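# Screw plastic funnel snugly onto glass vial neck

## Task

Turn the plastic funnel down onto the neck of the glass vial standing in its holder until it seats snugly, and leave the vial upright with the funnel attached; crushing, pressing hard on, or dropping the glass more than a few centimetres breaks it and fails the job.

## Robot and tools

Robot: two UR12e-type arms, left_arm and right_arm, each on its own carriage (left_rail, right_rail) of one shared floor track along y at x = 0. left_rail is always the +y one. Each arm ends in a Robotiq 140 gripper whose fingers can fold if pushed near the palm or tip-first; grip with the fingertip quarter of the pads.

Scene frame: table top z = 0, +x is where the arms face, +y to their left, y = 0 mid-track; the table starts at x = 0.17 m. Each arm base sits at x = 0, y = its carriage position_m, z = 0.04 m. Gripper axes: fingers point along +z, close along y; end_effector_position is the pinch point between closed pads.

execute_actions(actions, cameras): a list of actions run in order. An action may hold "rows" (1 to 15 rows, one per 1/30 s control step), "steps" (1 to 450, default 15), "until" (conditions on left_rail/right_rail fields, or {"all"/"any": {"status": "ended"}}), and rail commands. Each row is one flat list of 18 numbers in [-1, 1] covering both arms: left dx, dy, dz, rx, ry, rz, left gripper position, force_limit, speed, then the same nine for the right. The six pose numbers are an offset, not a pose: counted from that arm's Hand target at the start of the action, in the Hand target's own axes; 1.0 = 0.6 m or 180 degrees; rx, ry, rz form one rotation vector. Every row counts from the same start, not the previous row; a new action or call starts from the new Hand target. Ramp offsets gradually (about 0.01 more per row) for gentle motion. An empty list just returns state and images. To resume commanding an arm after a stop, send six zeros; always resend each gripper's previous three numbers to leave it alone (0 is a real command).

Gripper numbers: position +1 fully open (140 mm), pads meet near -0.8, -1 closes until stopped. force_limit -1 to +1 sets squeeze (about 14 N at -1, 40 N at 0, 58 N at +1 at slowest speed); speed -1 to +1 sets finger speed (30 to 250 mm/s), and faster closing grips much harder. For glass use low force_limit and slow speed. object_status: 0 moving, 1 stopped opening, 2 stopped closing (holding), 3 reached target/pads met. position_measured is in counts (3 open, 230 pads met).

Rails: {"left_rail": {"position_m": ...}} (left -0.8 to 1.5 m, right -1.5 to 0.8 m), speed_m_s 0.01 to 1, acceleration_factor 0.1 to 1, or {"stop": true}. Then wait with an action like {"steps": n, "until": {"left_rail": {"position_status": ["!=", "moving"]}}}. Carriages stay about 0.78 m apart. Status words: moving, done, contact_stop, time_out, stopped, stopped_with_arm, stopped_for_other_arm, stopped_for_other_carriage; position_answer taken or not_taken.

move(target, speed, blend, stop_force, zero, blocking, cameras): straight-line path for each arm. target is one 18-number row, or a list of up to 15 such rows, same layout and same offset meaning as rows, every row counted from the Hand targets at the start. speed in m/s 0.002 to 0.5 (default 0.25), one number or one per target. blend in m rounds corners in a list. stop_force 4 to 80 N ends an arm's path when its wrist sensor feels that much push along the motion; unreliable while the gripper rotates, and omit it when backing away from a contact. zero (default true) rezeroes before the move. blocking=false returns early; then use wait or stop before new rows or moves. The result adds a "move:" line: done, off_target, moving, held, fault, plus limits such as paced or held.

wait(seconds 0 to 10); stop() brakes a running move; zoom_image(camera, region [x0,y0,x1,y1], at most 504x504) on cam_high, cam_low, cam_close (504x504), cam_left_wrist, cam_right_wrist (672x504); zero_wrist_force(arm); read_manual(section); finished_scene(scene 1 or 2) ends the scene once the funnel sits snug and the vial stands on its own.

Results: end_effector_position (m), quat wxyz, velocities; Hand target (base of next offsets); Tool commands; Joint positions (rail m, then six joints rad); Joint velocities; joint torques; Motor temperatures; Wrist force/torque in the gripper's own axes, plus a peak line; object_status; rail fields.

Limits and cautions: commands are clipped to 150 mm and 16 degrees from the measured pose per step. Torque fault at joint limits (wrist joints 49.1 N m) or about 150 N outside force stops an arm 10 s. Screwing is a twist: turn wrist 3 in small increments (rz), regrip between turns, and avoid large twisting loads. Keep arms apart: hits between them can fail the scene. Motors overheat above 85 °C from holding loads or pushing into unreachable poses. Never drop anything or let it leave the table; never squeeze, press or drop the vial.

Each tool is called after ">>>" as name(argument=value, ...), one argument or row to a line, values as JSON.

## Session

>>> execute_actions(
  actions=[],
)

Scene clock: 0.00 s.
left_arm: end_effector_position=(+0.3563, +0.4786, +0.5790) position_measured=3 object_status=3 end_effector_quat_wxyz=(+0.000, +0.000, +1.000, +0.000) | right_arm: end_effector_position=(+0.3563, -0.3214, +0.5790) position_measured=3 object_status=3 end_effector_quat_wxyz=(+0.000, +0.000, +1.000, +0.000)
Joint positions: left_arm=[0.4 -0.28 -2.157 1.821 -1.235 -1.571 -0.281] | right_arm=[-0.4 -0.28 -2.157 1.821 -1.235 -1.571 -0.281]
Joint velocities: within noise
Joint torques (N m): no reading
Motor temperatures (°C): left_arm=[32 34 36 36 38 37] | right_arm=[33 30 35 39 36 39]
Wrist force (N): no reading
Wrist torque (N m): no reading
Wrist force, peak (N): no reading
Hand target: left_arm +0.3563, +0.4786, +0.5790; +0.000, +0.000, +1.000, +0.000 | right_arm +0.3563, -0.3214, +0.5790; +0.000, +0.000, +1.000, +0.000
Tool commands: left_gripper/position=+1.0 left_gripper/force_limit=+1.0 left_gripper/speed=+1.0 right_gripper/position=+1.0 right_gripper/force_limit=+1.0 right_gripper/speed=+1.0
left_rail: position_m=0.400 position_status=done
right_rail: position_m=-0.400 position_status=done

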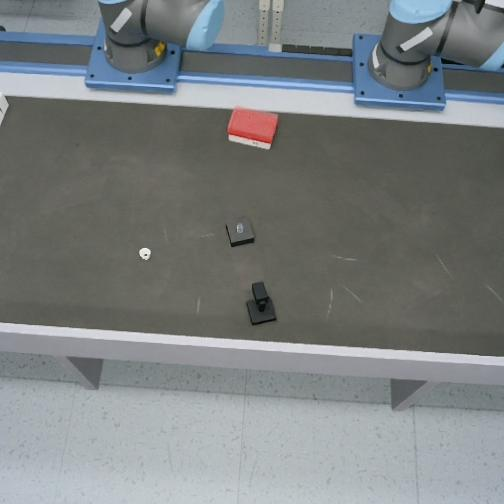

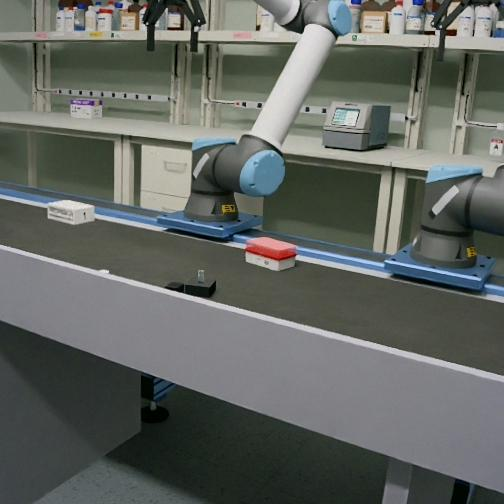

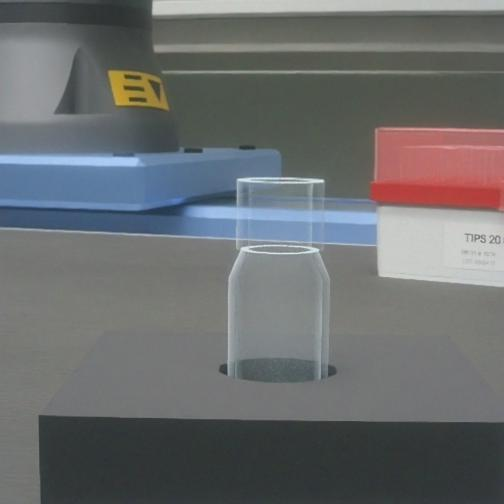

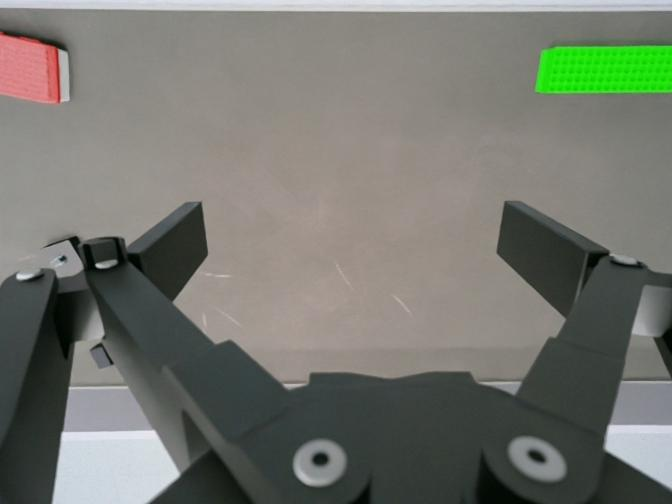

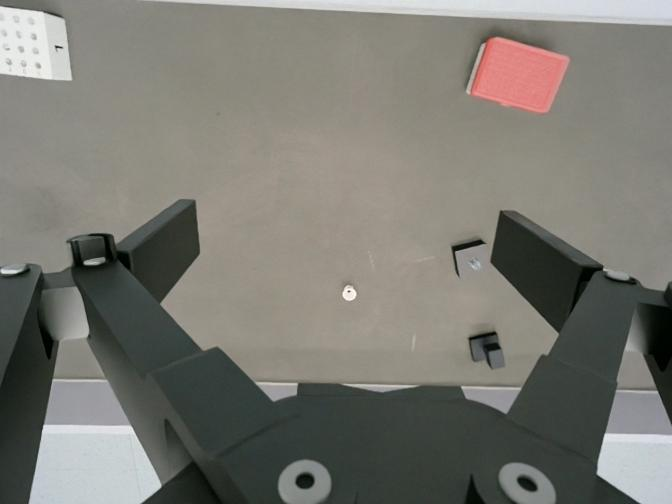

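>>> zoom_image(
  camera="cam_high",
  region=[120, 200, 300, 340],
)

>>> zoom_image(
  camera="cam_right_wrist",
  region=[310, 220, 530, 380],
)

>>> zoom_image(
  camera="cam_low",
  region=[80, 220, 320, 320],
)

Scaled by 2.800 from the camera's 504x504 image, which has a finer 720x720 frame.

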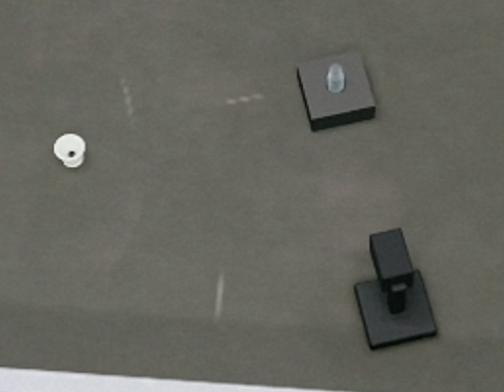

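Scaled by 2.291 from the camera's 672x504 image, which has a finer 960x720 frame.

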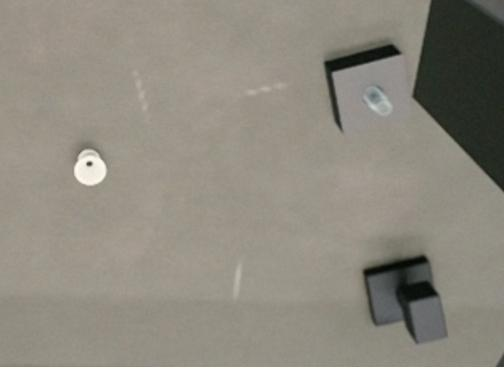

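Scaled by 2.100 from the camera's 504x504 image, which has a finer 720x720 frame.

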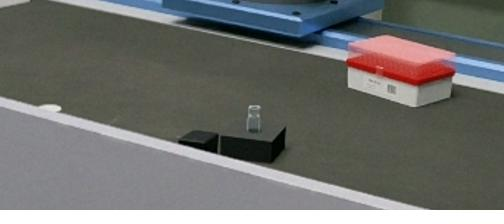

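>>> move(
  target=[0,0,0,0,0,0,1,1,1,-0.49,0.035,0.548,0,0,0,1,-1,-1],
  cameras=["cam_right_wrist","cam_high"],
)

>>> zoom_image(
  camera="cam_right_wrist",
  region=[230, 100, 450, 320],
)

Scene clock: 6.20 s.
left_arm: end_effector_position=(+0.3563, +0.4786, +0.5790) position_measured=3 object_status=3 end_effector_quat_wxyz=(+0.000, +0.000, +1.000, +0.000) | right_arm: end_effector_position=(+0.6503, -0.3004, +0.2503) position_measured=3 object_status=3 end_effector_quat_wxyz=(+0.000, +0.000, +1.000, +0.000)
Joint positions: left_arm=[0.4 -0.28 -2.157 1.821 -1.235 -1.571 -0.28] | right_arm=[-0.4 -0.116 -1.576 2.014 -2.009 -1.571 -0.116]
Joint velocities: within noise
Joint torques (N m): left_arm=[0.71 1.52 -42.63 -4.17 -0.29 -0.68] | right_arm=[7.1 -33.79 -50.09 -7.71 -3.09 3.05]
Motor temperatures (°C): left_arm=[32 34 36 36 38 37] | right_arm=[33 30 35 39 36 39]
Wrist force (N): left_arm=[0.6 0.1 0.3] | right_arm=[0.2 -0.1 0.4]
Wrist torque (N m): left_arm=[0.02 -0.13 0.00] | right_arm=[-0.05 -0.03 0.01]
Wrist force, peak (N): left_arm=[0.6 -0.6 0.1] | right_arm=[2.3 -0.6 -2.5]
Hand target: left_arm +0.3563, +0.4786, +0.5790; +0.000, +0.000, +1.000, +0.000 | right_arm +0.6504, -0.3004, +0.2502; +0.000, +0.000, +1.000, +0.000
Off the commanded pose: left_arm 0.000 m, 0 deg | right_arm 0.000 m, 0 deg.
left_rail: position_m=0.400 position_status=done
right_rail: position_m=-0.400 position_status=done
move: done
Images, in order (width x height): cam_high 504x504, cam_right_wrist 672x504.

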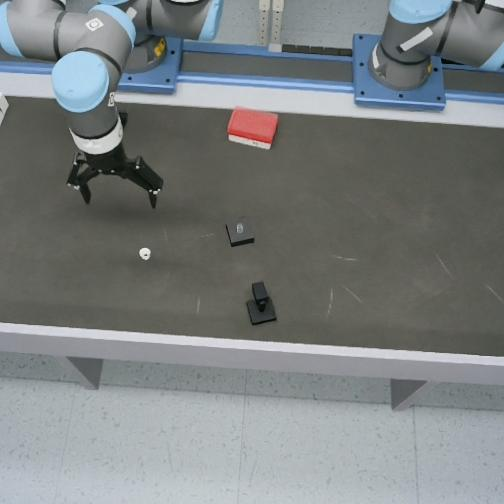

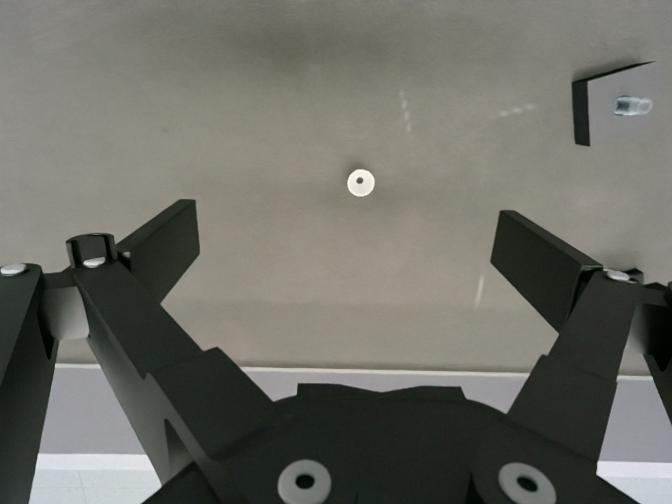

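Scaled by 2.291 from the camera's 672x504 image, which has a finer 960x720 frame.

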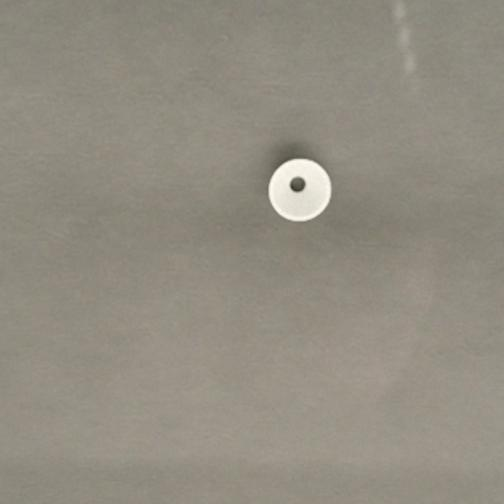

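>>> move(
  target=[0,0,0,0,0,0,1,1,1,-0.041,0.075,0.167,0,0,0,1,-1,-1],
  cameras=["cam_right_wrist"],
)

>>> zoom_image(
  camera="cam_right_wrist",
  region=[230, 80, 450, 300],
)

Scene clock: 9.00 s.
left_arm: end_effector_position=(+0.3563, +0.4786, +0.5790) position_measured=3 object_status=3 end_effector_quat_wxyz=(+0.000, +0.000, +1.000, +0.000) | right_arm: end_effector_position=(+0.6749, -0.2555, +0.1501) position_measured=3 object_status=3 end_effector_quat_wxyz=(+0.000, +0.000, +1.000, +0.000)
Joint positions: left_arm=[0.4 -0.28 -2.157 1.821 -1.235 -1.571 -0.281] | right_arm=[-0.4 -0.044 -1.43 2.06 -2.201 -1.571 -0.044]
Joint velocities: within noise
Joint torques (N m): left_arm=[-0.32 2.12 -41.33 -3.71 -0.23 -0.39] | right_arm=[8.61 -46.24 -45.08 -7.66 -3.13 3.08]
Motor temperatures (°C): left_arm=[32 34 36 36 38 37] | right_arm=[33 30 35 39 36 39]
Wrist force (N): left_arm=[0.1 0.0 0.4] | right_arm=[-0.2 -0.3 0.5]
Wrist torque (N m): left_arm=[0.01 -0.02 0.00] | right_arm=[-0.09 0.05 0.00]
Wrist force, peak (N): left_arm=[0.8 0.4 0.4] | right_arm=[-0.4 1.0 2.7]
Hand target: left_arm +0.3563, +0.4786, +0.5790; +0.000, +0.000, +1.000, +0.000 | right_arm +0.6750, -0.2554, +0.1500; +0.000, +0.000, +1.000, +0.000
Off the commanded pose: left_arm 0.000 m, 0 deg | right_arm 0.000 m, 0 deg.
left_rail: position_m=0.400 position_status=done
right_rail: position_m=-0.400 position_status=done
move: done
Images, in order (width x height): cam_right_wrist 672x504.

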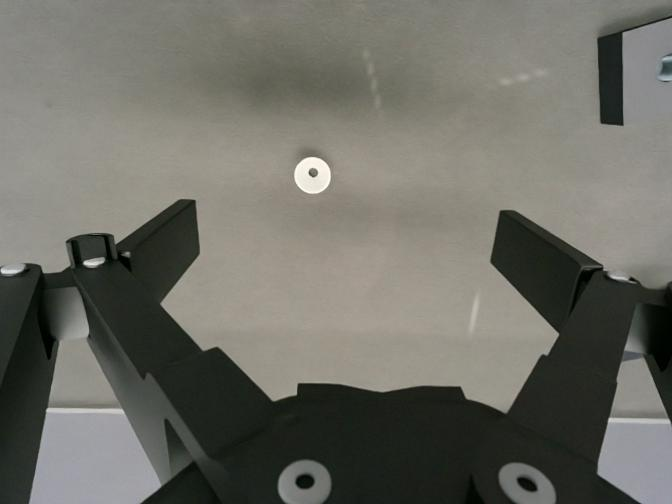

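Scaled by 2.291 from the camera's 672x504 image, which has a finer 960x720 frame.

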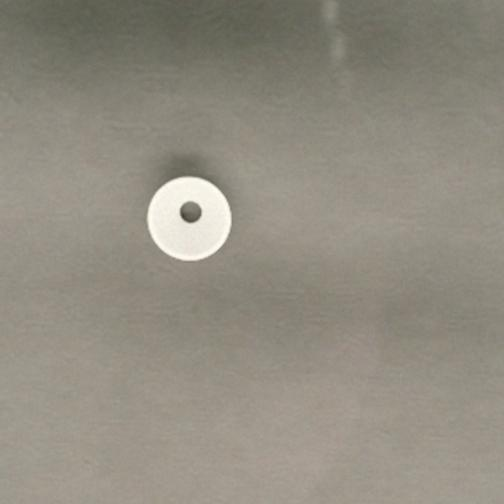

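>>> zoom_image(
  camera="cam_high",
  region=[125, 235, 165, 275],
)

>>> zoom_image(
  camera="cam_high",
  region=[220, 210, 260, 250],
)

>>> zoom_image(
  camera="cam_low",
  region=[85, 250, 125, 290],
)

This scene's latest camera images include none from cam_high. They are from: cam_right_wrist. cam_high's image comes with the result of a call that names it in "cameras".

This scene's latest camera images include none from cam_high. They are from: cam_right_wrist. cam_high's image comes with the result of a call that names it in "cameras".

This scene's latest camera images include none from cam_low. They are from: cam_right_wrist. cam_low's image comes with the result of a call that names it in "cameras".

>>> move(
  target=[0,0,0,0,0,0,1,1,1,0,-0.0275,0.067,0,0,0,-0.08,-1,0],
)

>>> zoom_image(
  camera="cam_high",
  region=[110, 220, 180, 290],
)

>>> zoom_image(
  camera="cam_high",
  region=[220, 210, 260, 250],
)

>>> zoom_image(
  camera="cam_low",
  region=[65, 230, 145, 310],
)

>>> zoom_image(
  camera="cam_right_wrist",
  region=[230, 80, 450, 300],
)

Scene clock: 11.90 s.
left_arm: end_effector_position=(+0.3563, +0.4786, +0.5790) position_measured=3 object_status=3 end_effector_quat_wxyz=(+0.000, +0.000, +1.000, +0.000) | right_arm: end_effector_position=(+0.6750, -0.2720, +0.1099) position_measured=139 object_status=0 end_effector_quat_wxyz=(+0.000, +0.000, +1.000, +0.000)
Joint positions: left_arm=[0.4 -0.28 -2.157 1.821 -1.235 -1.571 -0.281] | right_arm=[-0.4 -0.069 -1.388 2.098 -2.281 -1.571 -0.069]
Joint velocities: within noise
Joint torques (N m): left_arm=[0.66 5.69 -39.84 -3.39 -0.59 -0.6] | right_arm=[-14.6 -47.34 -30.73 -8.43 2.02 -3.16]
Motor temperatures (°C): left_arm=[32 34 36 36 38 37] | right_arm=[33 30 35 39 36 39]
Wrist force (N): left_arm=[0.2 0.0 0.1] | right_arm=[0.3 0.0 0.2]
Wrist torque (N m): left_arm=[0.01 -0.05 0.00] | right_arm=[-0.04 -0.07 0.00]
Wrist force, peak (N): left_arm=[-0.1 -0.5 0.6] | right_arm=[-0.2 -0.7 1.4]
Hand target: left_arm +0.3563, +0.4786, +0.5790; +0.000, +0.000, +1.000, +0.000 | right_arm +0.6750, -0.2719, +0.1098; +0.000, +0.000, +1.000, +0.000
Off the commanded pose: left_arm 0.000 m, 0 deg | right_arm 0.000 m, 0 deg.
left_rail: position_m=0.400 position_status=done
right_rail: position_m=-0.400 position_status=done
move: done

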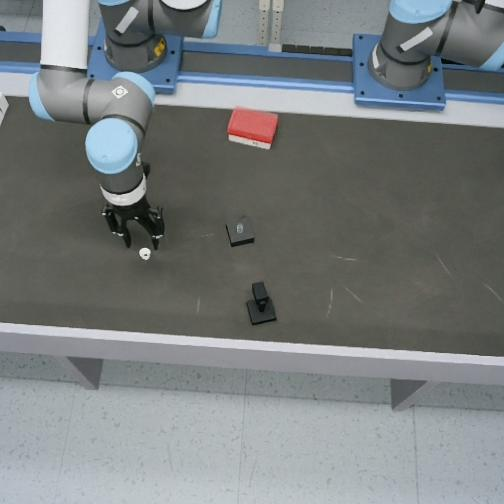

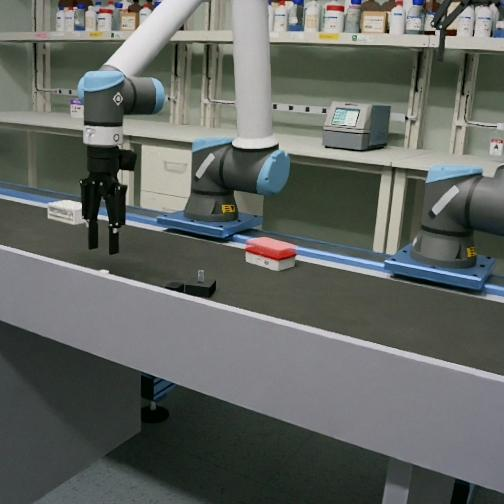

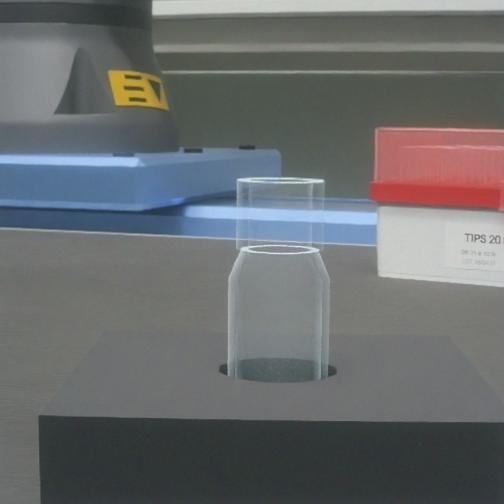

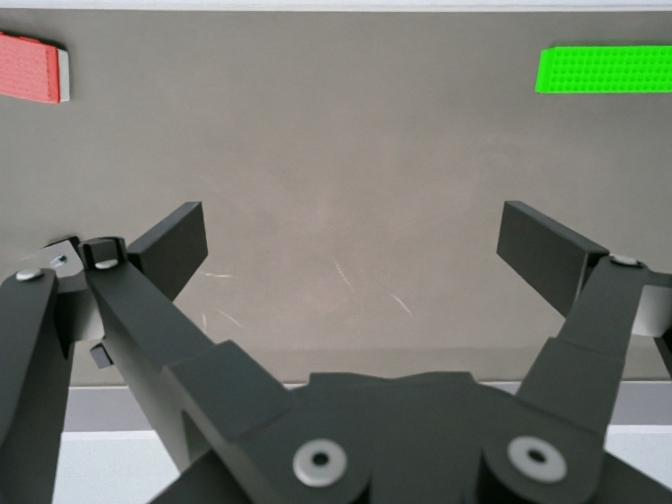

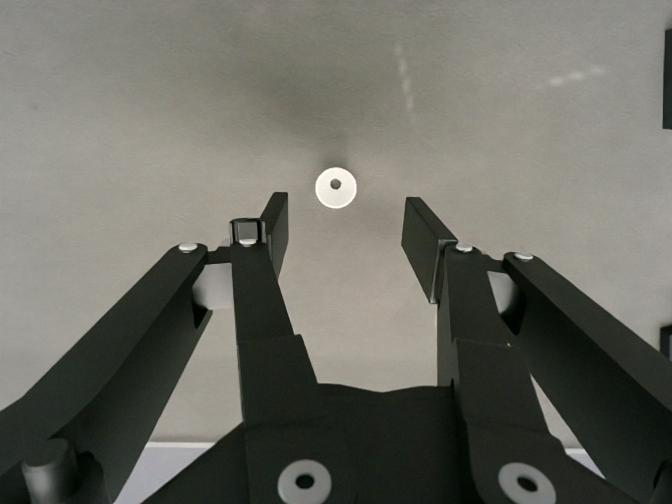

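Scaled by 7.200 from the camera's 504x504 image, which has a finer 720x720 frame.

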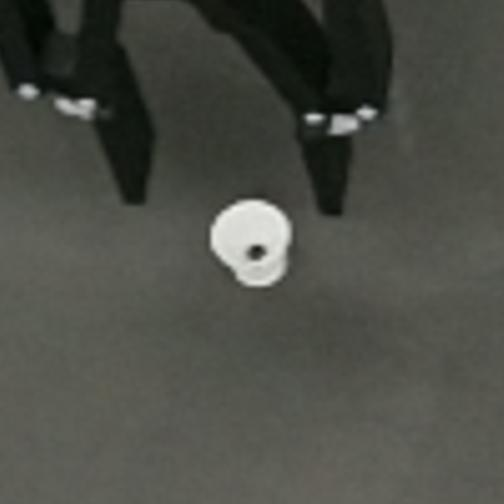

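Scaled by 12.600 from the camera's 504x504 image, which has a finer 720x720 frame.

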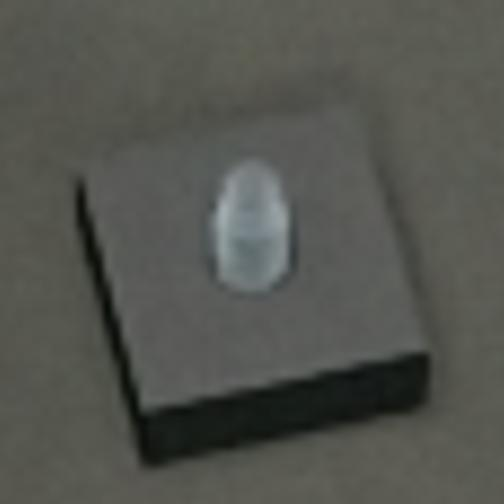

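Scaled by 6.300 from the camera's 504x504 image, which has a finer 720x720 frame.

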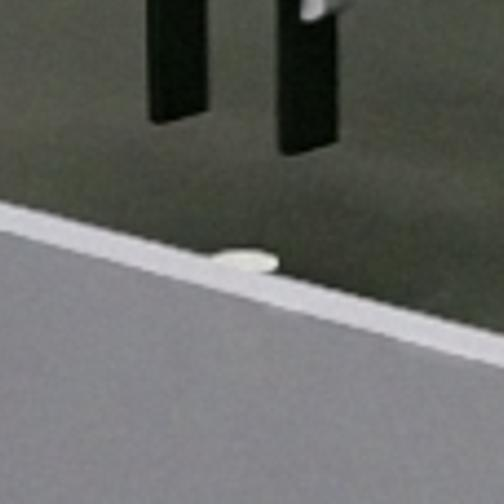

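Scaled by 2.291 from the camera's 672x504 image, which has a finer 960x720 frame.

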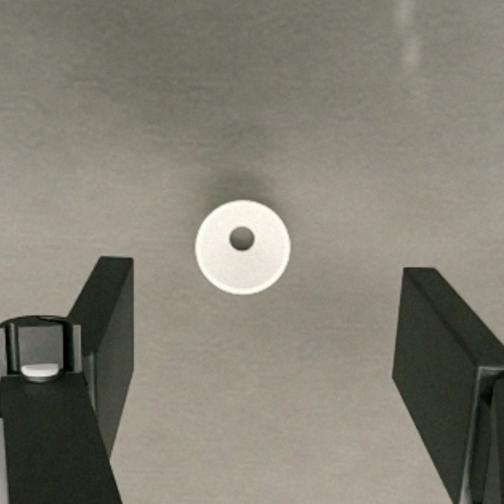

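>>> move(
  target=[
    [0,0,0,0,0,0,1,1,1,0,0,-0.1835,0,0,0,-0.08,-1,0],
    [0,0,0,0,0,0,1,1,1,0.125,0.365,-0.1835,0,0,0,-0.08,-1,0],
  ],
  blend=0.03,
  cameras=["cam_right_wrist","cam_close","cam_high"],
)

>>> zoom_image(
  camera="cam_right_wrist",
  region=[230, 60, 450, 280],
)

Scene clock: 17.80 s.
left_arm: end_effector_position=(+0.3563, +0.4786, +0.5790) position_measured=3 object_status=3 end_effector_quat_wxyz=(+0.000, +0.000, +1.000, +0.000) | right_arm: end_effector_position=(+0.6000, -0.0530, +0.2199) position_measured=139 object_status=3 end_effector_quat_wxyz=(+0.000, +0.000, +1.000, +0.000)
Joint positions: left_arm=[0.4 -0.28 -2.157 1.821 -1.235 -1.571 -0.281] | right_arm=[-0.4 0.27 -1.493 1.987 -2.065 -1.571 0.27]
Joint velocities: within noise
Joint torques (N m): left_arm=[1.13 7.74 -38.35 -3.82 -0.59 -0.49] | right_arm=[8.18 -41.24 -49.1 -1.62 -3.23 3.04]
Motor temperatures (°C): left_arm=[32 34 36 36 38 37] | right_arm=[33 30 35 39 36 39]
Wrist force (N): left_arm=[0.2 0.0 0.4] | right_arm=[-0.3 0.0 0.6]
Wrist torque (N m): left_arm=[0.00 -0.04 -0.01] | right_arm=[-0.03 0.08 0.03]
Wrist force, peak (N): left_arm=[-0.2 -0.5 0.7] | right_arm=[0.0 -0.3 3.2]
Hand target: left_arm +0.3563, +0.4786, +0.5790; +0.000, +0.000, +1.000, +0.000 | right_arm +0.6000, -0.0529, +0.2199; +0.000, +0.000, +1.000, +0.000
Off the commanded pose: left_arm 0.000 m, 0 deg | right_arm 0.000 m, 0 deg.
left_rail: position_m=0.400 position_status=done
right_rail: position_m=-0.400 position_status=done
move: done
Images, in order (width x height): cam_high 504x504, cam_close 504x504, cam_right_wrist 672x504.

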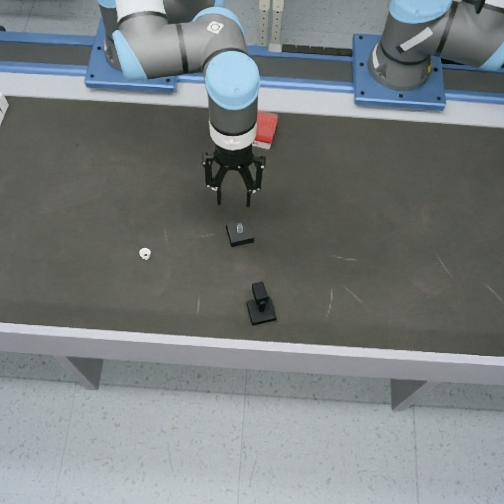

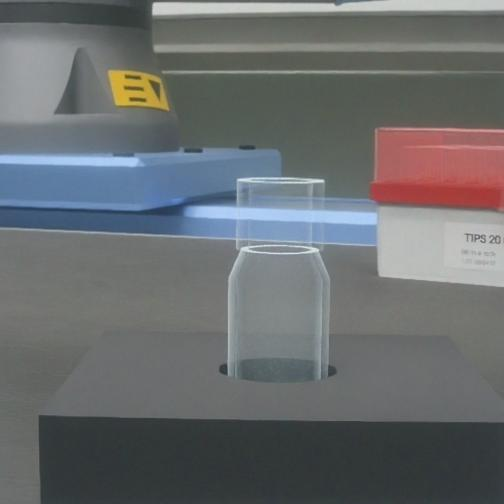

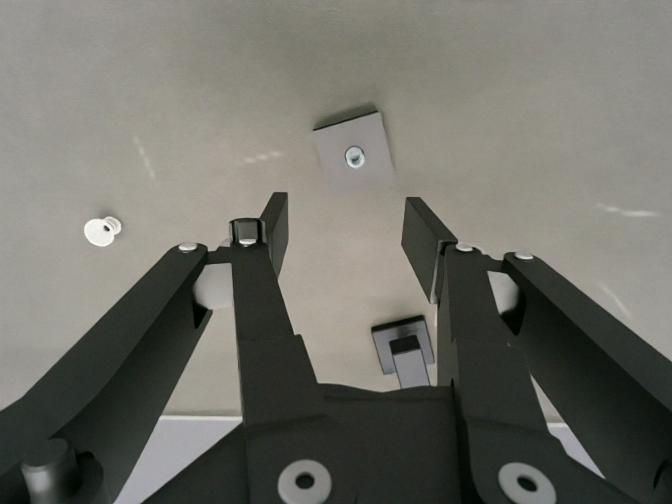

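Scaled by 2.291 from the camera's 672x504 image, which has a finer 960x720 frame.

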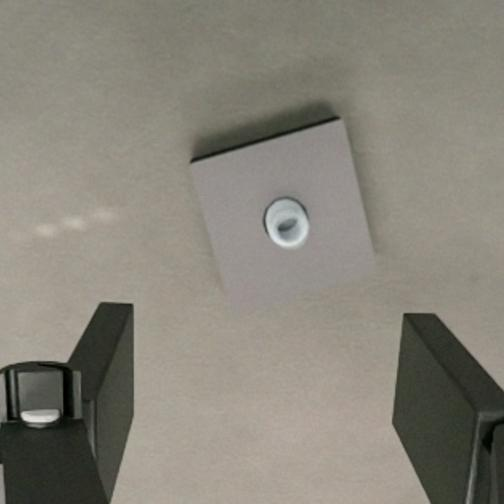

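>>> move(
  target=[0,0,0,0,0,0,1,1,1,0.01,0.0275,0.11,0,0,0,-0.08,-1,0],
  speed=0.12,
  cameras=["cam_right_wrist","cam_close","cam_low"],
)

>>> zoom_image(
  camera="cam_right_wrist",
  region=[230, 60, 450, 280],
)

Scene clock: 19.83 s.
left_arm: end_effector_position=(+0.3563, +0.4786, +0.5790) position_measured=3 object_status=3 end_effector_quat_wxyz=(+0.000, +0.000, +1.000, +0.000) | right_arm: end_effector_position=(+0.5940, -0.0365, +0.1540) position_measured=139 object_status=3 end_effector_quat_wxyz=(+0.000, +0.000, +1.000, +0.000)
Joint positions: left_arm=[0.4 -0.28 -2.157 1.821 -1.235 -1.571 -0.281] | right_arm=[-0.4 0.297 -1.424 2.045 -2.191 -1.571 0.297]
Joint velocities: within noise
Joint torques (N m): left_arm=[1.11 9.57 -38.25 -3.25 -0.6 -0.84] | right_arm=[7.63 -47.5 -32.75 -7.46 0.75 3.03]
Motor temperatures (°C): left_arm=[32 34 36 36 38 37] | right_arm=[33 30 35 39 36 39]
Wrist force (N): left_arm=[-0.1 -0.1 0.6] | right_arm=[-0.3 -0.3 0.1]
Wrist torque (N m): left_arm=[-0.03 0.02 0.00] | right_arm=[-0.08 0.08 0.01]
Wrist force, peak (N): left_arm=[0.8 -0.3 0.3] | right_arm=[-0.2 0.4 1.8]
Hand target: left_arm +0.3563, +0.4786, +0.5790; +0.000, +0.000, +1.000, +0.000 | right_arm +0.5940, -0.0364, +0.1539; +0.000, +0.000, +1.000, +0.000
Off the commanded pose: left_arm 0.000 m, 0 deg | right_arm 0.000 m, 0 deg.
left_rail: position_m=0.400 position_status=done
right_rail: position_m=-0.400 position_status=done
move: done
Images, in order (width x height): cam_low 504x504, cam_close 504x504, cam_right_wrist 672x504.

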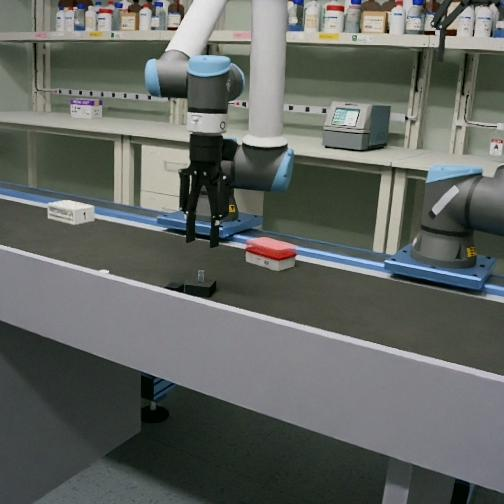

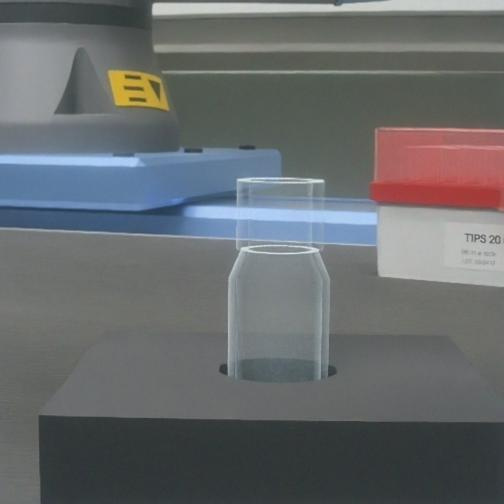

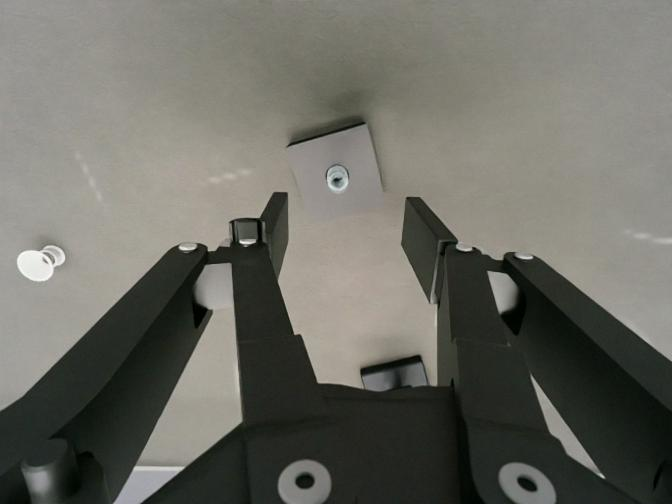

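Scaled by 2.291 from the camera's 672x504 image, which has a finer 960x720 frame.

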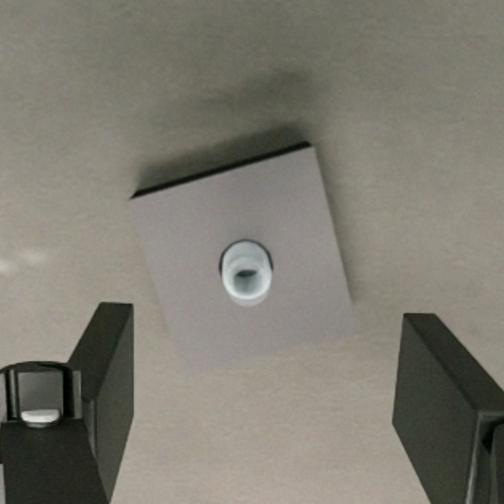

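>>> move(
  target=[
    [0,0,0,0,0,0,1,1,1,-0.1317,-0.397,0.02,0,0,-0.5,-0.08,-1,0],
    [0,0,0,0,0,0,1,1,1,-0.1317,-0.397,0.1865,0,0,-0.5,-0.08,-1,0],
  ],
  cameras=["cam_right_wrist","cam_low"],
)

>>> zoom_image(
  camera="cam_right_wrist",
  region=[230, 80, 450, 300],
)

>>> zoom_image(
  camera="cam_low",
  region=[65, 230, 145, 310],
)

Scene clock: 26.27 s.
left_arm: end_effector_position=(+0.3563, +0.4786, +0.5790) position_measured=3 object_status=3 end_effector_quat_wxyz=(+0.000, +0.000, +1.000, +0.000) | right_arm: end_effector_position=(+0.6730, -0.2747, +0.0421) position_measured=139 object_status=3 end_effector_quat_wxyz=(+0.000, +0.707, -0.707, +0.000)
Joint positions: left_arm=[0.4 -0.28 -2.157 1.821 -1.235 -1.571 -0.281] | right_arm=[-0.4 -0.073 -1.3 2.148 -2.418 -1.571 -1.644]
Joint velocities: within noise
Joint torques (N m): left_arm=[2.47 12.18 -37.52 -3.69 -0.49 -0.18] | right_arm=[7.45 -52.5 -26.83 -7.83 3.61 3.45]
Motor temperatures (°C): left_arm=[32 34 36 36 38 37] | right_arm=[33 30 35 39 36 39]
Wrist force (N): left_arm=[-0.1 -0.2 0.0] | right_arm=[0.7 0.1 -0.2]
Wrist torque (N m): left_arm=[-0.05 0.03 0.00] | right_arm=[0.00 -0.16 0.03]
Wrist force, peak (N): left_arm=[0.0 -0.6 0.8] | right_arm=[0.4 -0.5 -2.7]
Hand target: left_arm +0.3563, +0.4786, +0.5790; +0.000, +0.000, +1.000, +0.000 | right_arm +0.6730, -0.2746, +0.0420; +0.000, +0.707, -0.707, +0.000
Off the commanded pose: left_arm 0.000 m, 0 deg | right_arm 0.000 m, 0 deg.
left_rail: position_m=0.400 position_status=done
right_rail: position_m=-0.400 position_status=done
move: done
Images, in order (width x height): cam_low 504x504, cam_right_wrist 672x504.

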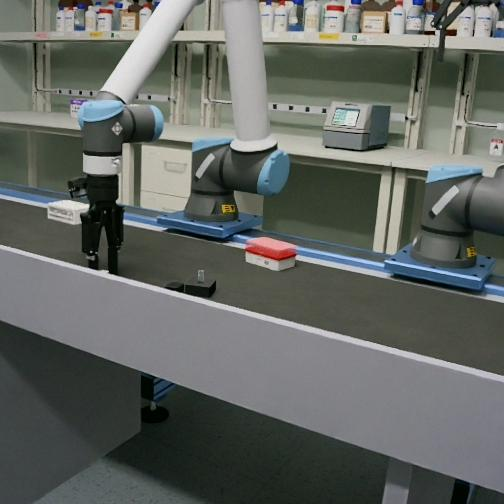

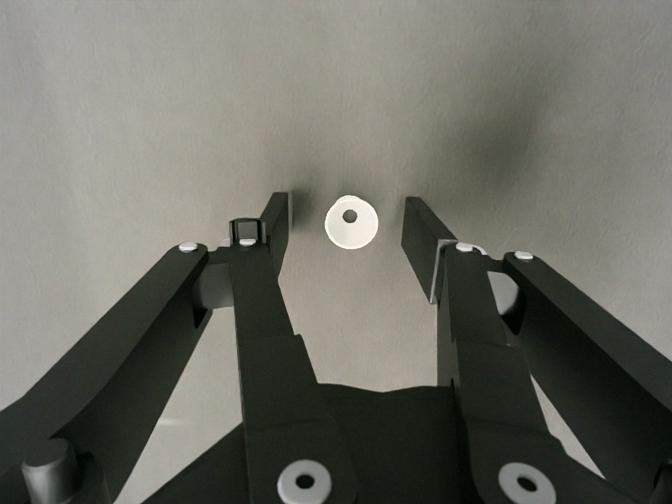

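Scaled by 2.291 from the camera's 672x504 image, which has a finer 960x720 frame.

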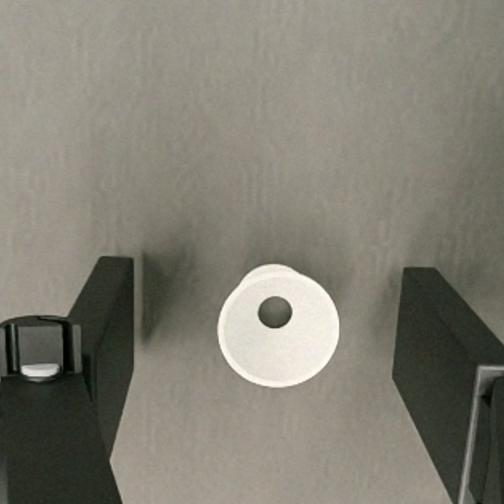

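Scaled by 6.300 from the camera's 504x504 image, which has a finer 720x720 frame.

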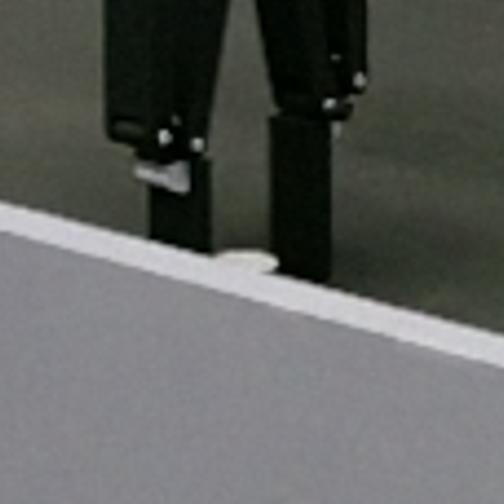

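>>> execute_actions(
  actions=[
    {"rows":[[0,0,0,0,0,0,1,1,1,0,0,0,0,0,0,-1,-1,-1]],"steps":90},
  ],
  cameras=["cam_right_wrist"],
)

>>> zoom_image(
  camera="cam_right_wrist",
  region=[230, 80, 450, 300],
)

Scene clock: 30.00 s.
left_arm: end_effector_position=(+0.3563, +0.4786, +0.5790) position_measured=3 object_status=3 end_effector_quat_wxyz=(+0.000, +0.000, +1.000, +0.000) | right_arm: end_effector_position=(+0.6730, -0.2746, +0.0420) position_measured=193 object_status=2 end_effector_quat_wxyz=(+0.000, +0.707, -0.707, +0.000)
Joint positions: left_arm=[0.4 -0.28 -2.157 1.821 -1.235 -1.571 -0.281] | right_arm=[-0.4 -0.073 -1.3 2.148 -2.418 -1.571 -1.644]
Joint velocities: within noise
Joint torques (N m): left_arm=[1.23 14.23 -37.91 -3.54 -0.59 -0.36] | right_arm=[5.57 -51.81 -30.16 -5.98 2.58 3.04]
Motor temperatures (°C): left_arm=[32 34 36 36 38 37] | right_arm=[33 30 35 39 36 39]
Wrist force (N): left_arm=[-0.1 -0.4 0.1] | right_arm=[0.6 0.3 -3.5]
Wrist torque (N m): left_arm=[-0.09 0.02 0.00] | right_arm=[-0.04 -0.13 0.03]
Wrist force, peak (N): left_arm=[0.3 -0.1 0.8] | right_arm=[1.0 0.4 -3.9]
Hand target: left_arm +0.3563, +0.4786, +0.5790; +0.000, +0.000, +1.000, +0.000 | right_arm +0.6730, -0.2746, +0.0420; +0.000, +0.707, -0.707, +0.000
Off the commanded pose: left_arm 0.000 m, 0 deg | right_arm 0.000 m, 0 deg.
left_rail: position_m=0.400 position_status=done
right_rail: position_m=-0.400 position_status=done
Images, in order (width x height): cam_right_wrist 672x504.

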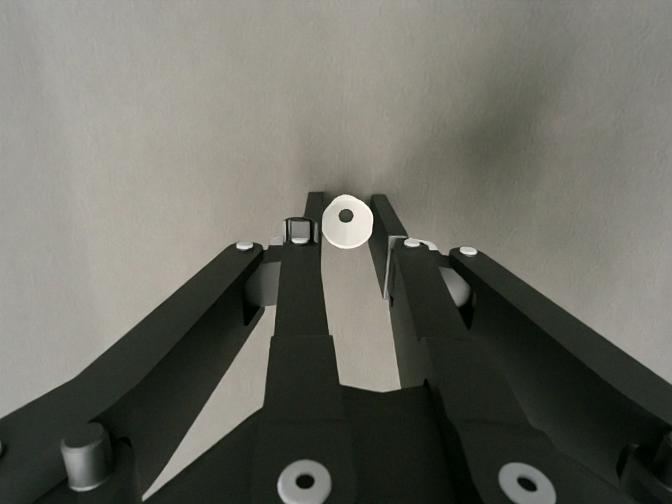

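Scaled by 2.291 from the camera's 672x504 image, which has a finer 960x720 frame.

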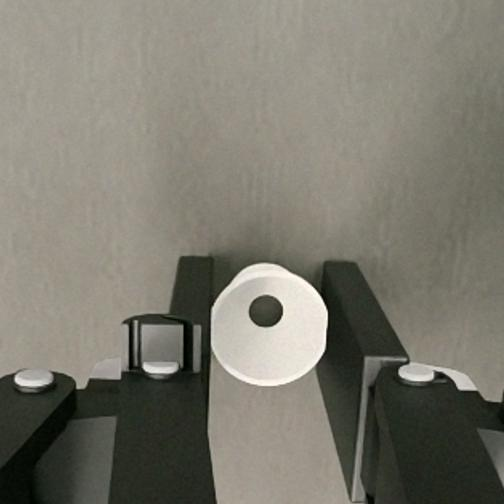

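>>> execute_actions(
  actions=[
    {"rows":[[0,0,0,0,0,0,1,1,1,0,0,0,0,0,0,-0.08,-1,-1]],"steps":60},
  ],
  cameras=["cam_right_wrist"],
)

>>> move(
  target=[0,0,0,0,0,0,1,1,1,0,0,0,0,0,-0.5,-0.08,-1,-1],
  cameras=["cam_right_wrist"],
)

>>> zoom_image(
  camera="cam_right_wrist",
  region=[230, 80, 450, 300],
)

>>> execute_actions(
  actions=[
    {"rows":[[0,0,0,0,0,0,1,1,1,0,0,0,0,0,0,-1,-1,-1]],"steps":90},
  ],
  cameras=["cam_right_wrist"],
)

>>> zoom_image(
  camera="cam_right_wrist",
  region=[230, 80, 450, 300],
)

Scene clock: 33.43 s.
left_arm: end_effector_position=(+0.3563, +0.4786, +0.5790) position_measured=3 object_status=3 end_effector_quat_wxyz=(+0.000, +0.000, +1.000, +0.000) | right_arm: end_effector_position=(+0.6730, -0.2746, +0.0420) position_measured=139 object_status=3 end_effector_quat_wxyz=(+0.000, +0.707, -0.707, +0.000)
Joint positions: left_arm=[0.4 -0.28 -2.157 1.821 -1.235 -1.571 -0.28] | right_arm=[-0.4 -0.073 -1.3 2.148 -2.418 -1.571 -1.644]
Joint velocities: within noise
Joint torques (N m): left_arm=[-0.67 16.03 -38.68 -3.65 -0.59 -0.86] | right_arm=[4.29 -53.67 -33.85 -3.98 1.63 2.85]
Motor temperatures (°C): left_arm=[32 34 36 36 38 37] | right_arm=[33 30 35 39 36 39]
Wrist force (N): left_arm=[0.0 -0.1 0.4] | right_arm=[0.4 -0.2 -0.2]
Wrist torque (N m): left_arm=[-0.02 -0.01 -0.01] | right_arm=[-0.08 -0.11 0.03]
Wrist force, peak (N): left_arm=[0.1 -0.2 0.8] | right_arm=[0.3 0.3 -3.8]
Hand target: left_arm +0.3563, +0.4786, +0.5790; +0.000, +0.000, +1.000, +0.000 | right_arm +0.6730, -0.2746, +0.0420; +0.000, +0.707, -0.707, +0.000
Off the commanded pose: left_arm 0.000 m, 0 deg | right_arm 0.000 m, 0 deg.
left_rail: position_m=0.400 position_status=done
right_rail: position_m=-0.400 position_status=done
Images, in order (width x height): cam_right_wrist 672x504.

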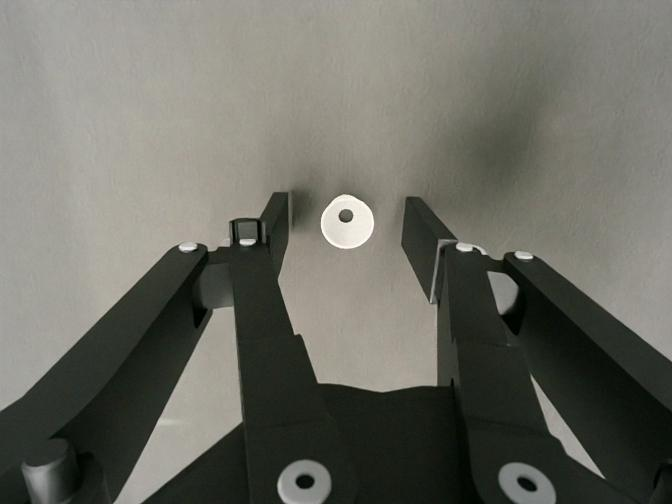

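Scene clock: 37.17 s.
left_arm: end_effector_position=(+0.3563, +0.4786, +0.5790) position_measured=3 object_status=3 end_effector_quat_wxyz=(+0.000, +0.000, +1.000, +0.000) | right_arm: end_effector_position=(+0.6730, -0.2746, +0.0420) position_measured=139 object_status=3 end_effector_quat_wxyz=(+0.000, +1.000, +0.000, +0.000)
Joint positions: left_arm=[0.4 -0.28 -2.157 1.821 -1.235 -1.571 -0.281] | right_arm=[-0.4 -0.073 -1.3 2.148 -2.418 -1.571 -3.215]
Joint velocities: within noise
Joint torques (N m): left_arm=[-0.94 17.69 -38.04 -3.62 -0.47 -0.82] | right_arm=[-13.59 -74.34 -26.53 -2.45 3.81 -3.06]
Motor temperatures (°C): left_arm=[32 34 36 36 38 37] | right_arm=[33 30 35 39 36 39]
Wrist force (N): left_arm=[0.4 -0.4 0.6] | right_arm=[0.1 0.4 -0.6]
Wrist torque (N m): left_arm=[-0.09 -0.08 0.00] | right_arm=[0.05 -0.03 0.03]
Wrist force, peak (N): left_arm=[0.4 -0.4 0.6] | right_arm=[0.7 -0.7 0.7]
Hand target: left_arm +0.3563, +0.4786, +0.5790; +0.000, +0.000, +1.000, +0.000 | right_arm +0.6730, -0.2746, +0.0420; +0.000, +1.000, +0.000, +0.000
Off the commanded pose: left_arm 0.000 m, 0 deg | right_arm 0.000 m, 0 deg.
left_rail: position_m=0.400 position_status=done
right_rail: position_m=-0.400 position_status=done
move: done
Images, in order (width x height): cam_right_wrist 672x504.

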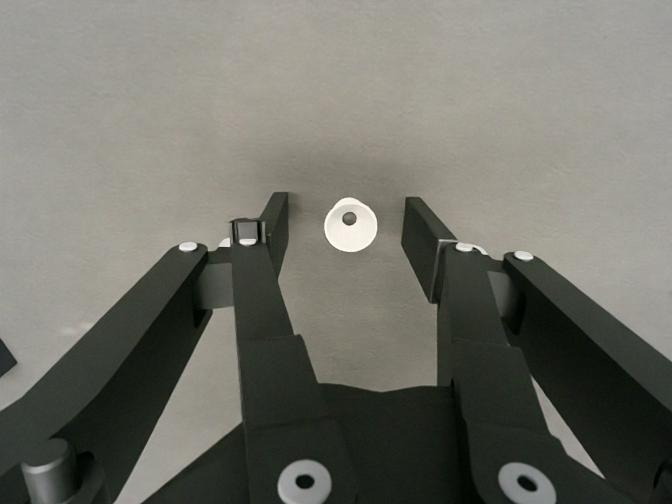

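Scaled by 2.291 from the camera's 672x504 image, which has a finer 960x720 frame.

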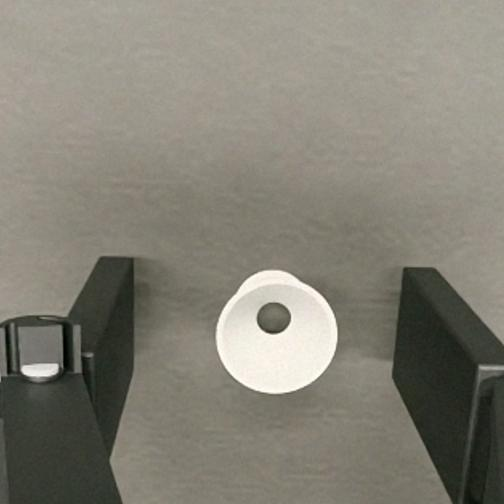

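Scene clock: 40.37 s.
left_arm: end_effector_position=(+0.3563, +0.4786, +0.5790) position_measured=3 object_status=3 end_effector_quat_wxyz=(+0.000, +0.000, +1.000, +0.000) | right_arm: end_effector_position=(+0.6730, -0.2746, +0.0420) position_measured=193 object_status=2 end_effector_quat_wxyz=(+0.000, +1.000, +0.000, +0.000)
Joint positions: left_arm=[0.4 -0.28 -2.157 1.821 -1.235 -1.571 -0.281] | right_arm=[-0.4 -0.073 -1.3 2.148 -2.418 -1.571 -3.215]
Joint velocities: within noise
Joint torques (N m): left_arm=[2 15.4 -37.09 -3.27 -0.49 -0.48] | right_arm=[-13.39 -72.13 -30.3 -2.44 3.19 -3.25]
Motor temperatures (°C): left_arm=[32 34 36 36 38 37] | right_arm=[33 30 35 39 36 39]
Wrist force (N): left_arm=[-0.3 -0.4 0.5] | right_arm=[-0.3 0.0 -2.2]
Wrist torque (N m): left_arm=[-0.09 0.06 -0.01] | right_arm=[-0.04 0.01 0.03]
Wrist force, peak (N): left_arm=[0.2 -0.7 0.7] | right_arm=[-0.3 0.0 -2.2]
Hand target: left_arm +0.3563, +0.4786, +0.5790; +0.000, +0.000, +1.000, +0.000 | right_arm +0.6730, -0.2746, +0.0420; +0.000, +1.000, +0.000, +0.000
Off the commanded pose: left_arm 0.000 m, 0 deg | right_arm 0.000 m, 0 deg.
left_rail: position_m=0.400 position_status=done
right_rail: position_m=-0.400 position_status=done
Images, in order (width x height): cam_right_wrist 672x504.

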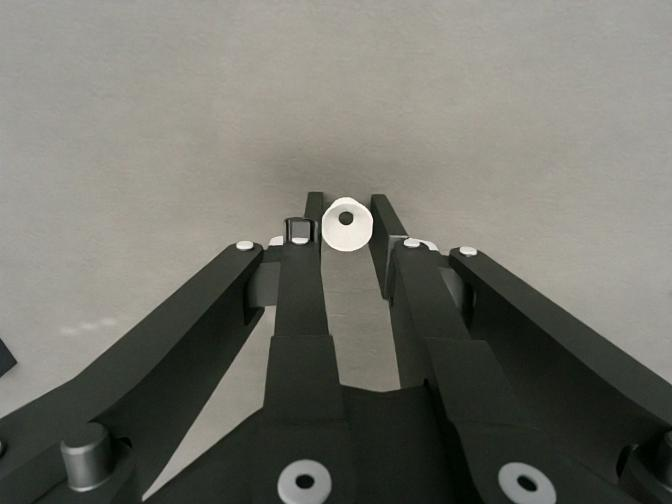

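Scaled by 2.291 from the camera's 672x504 image, which has a finer 960x720 frame.

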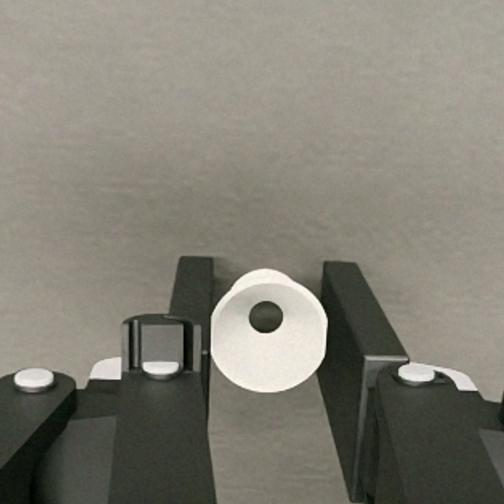

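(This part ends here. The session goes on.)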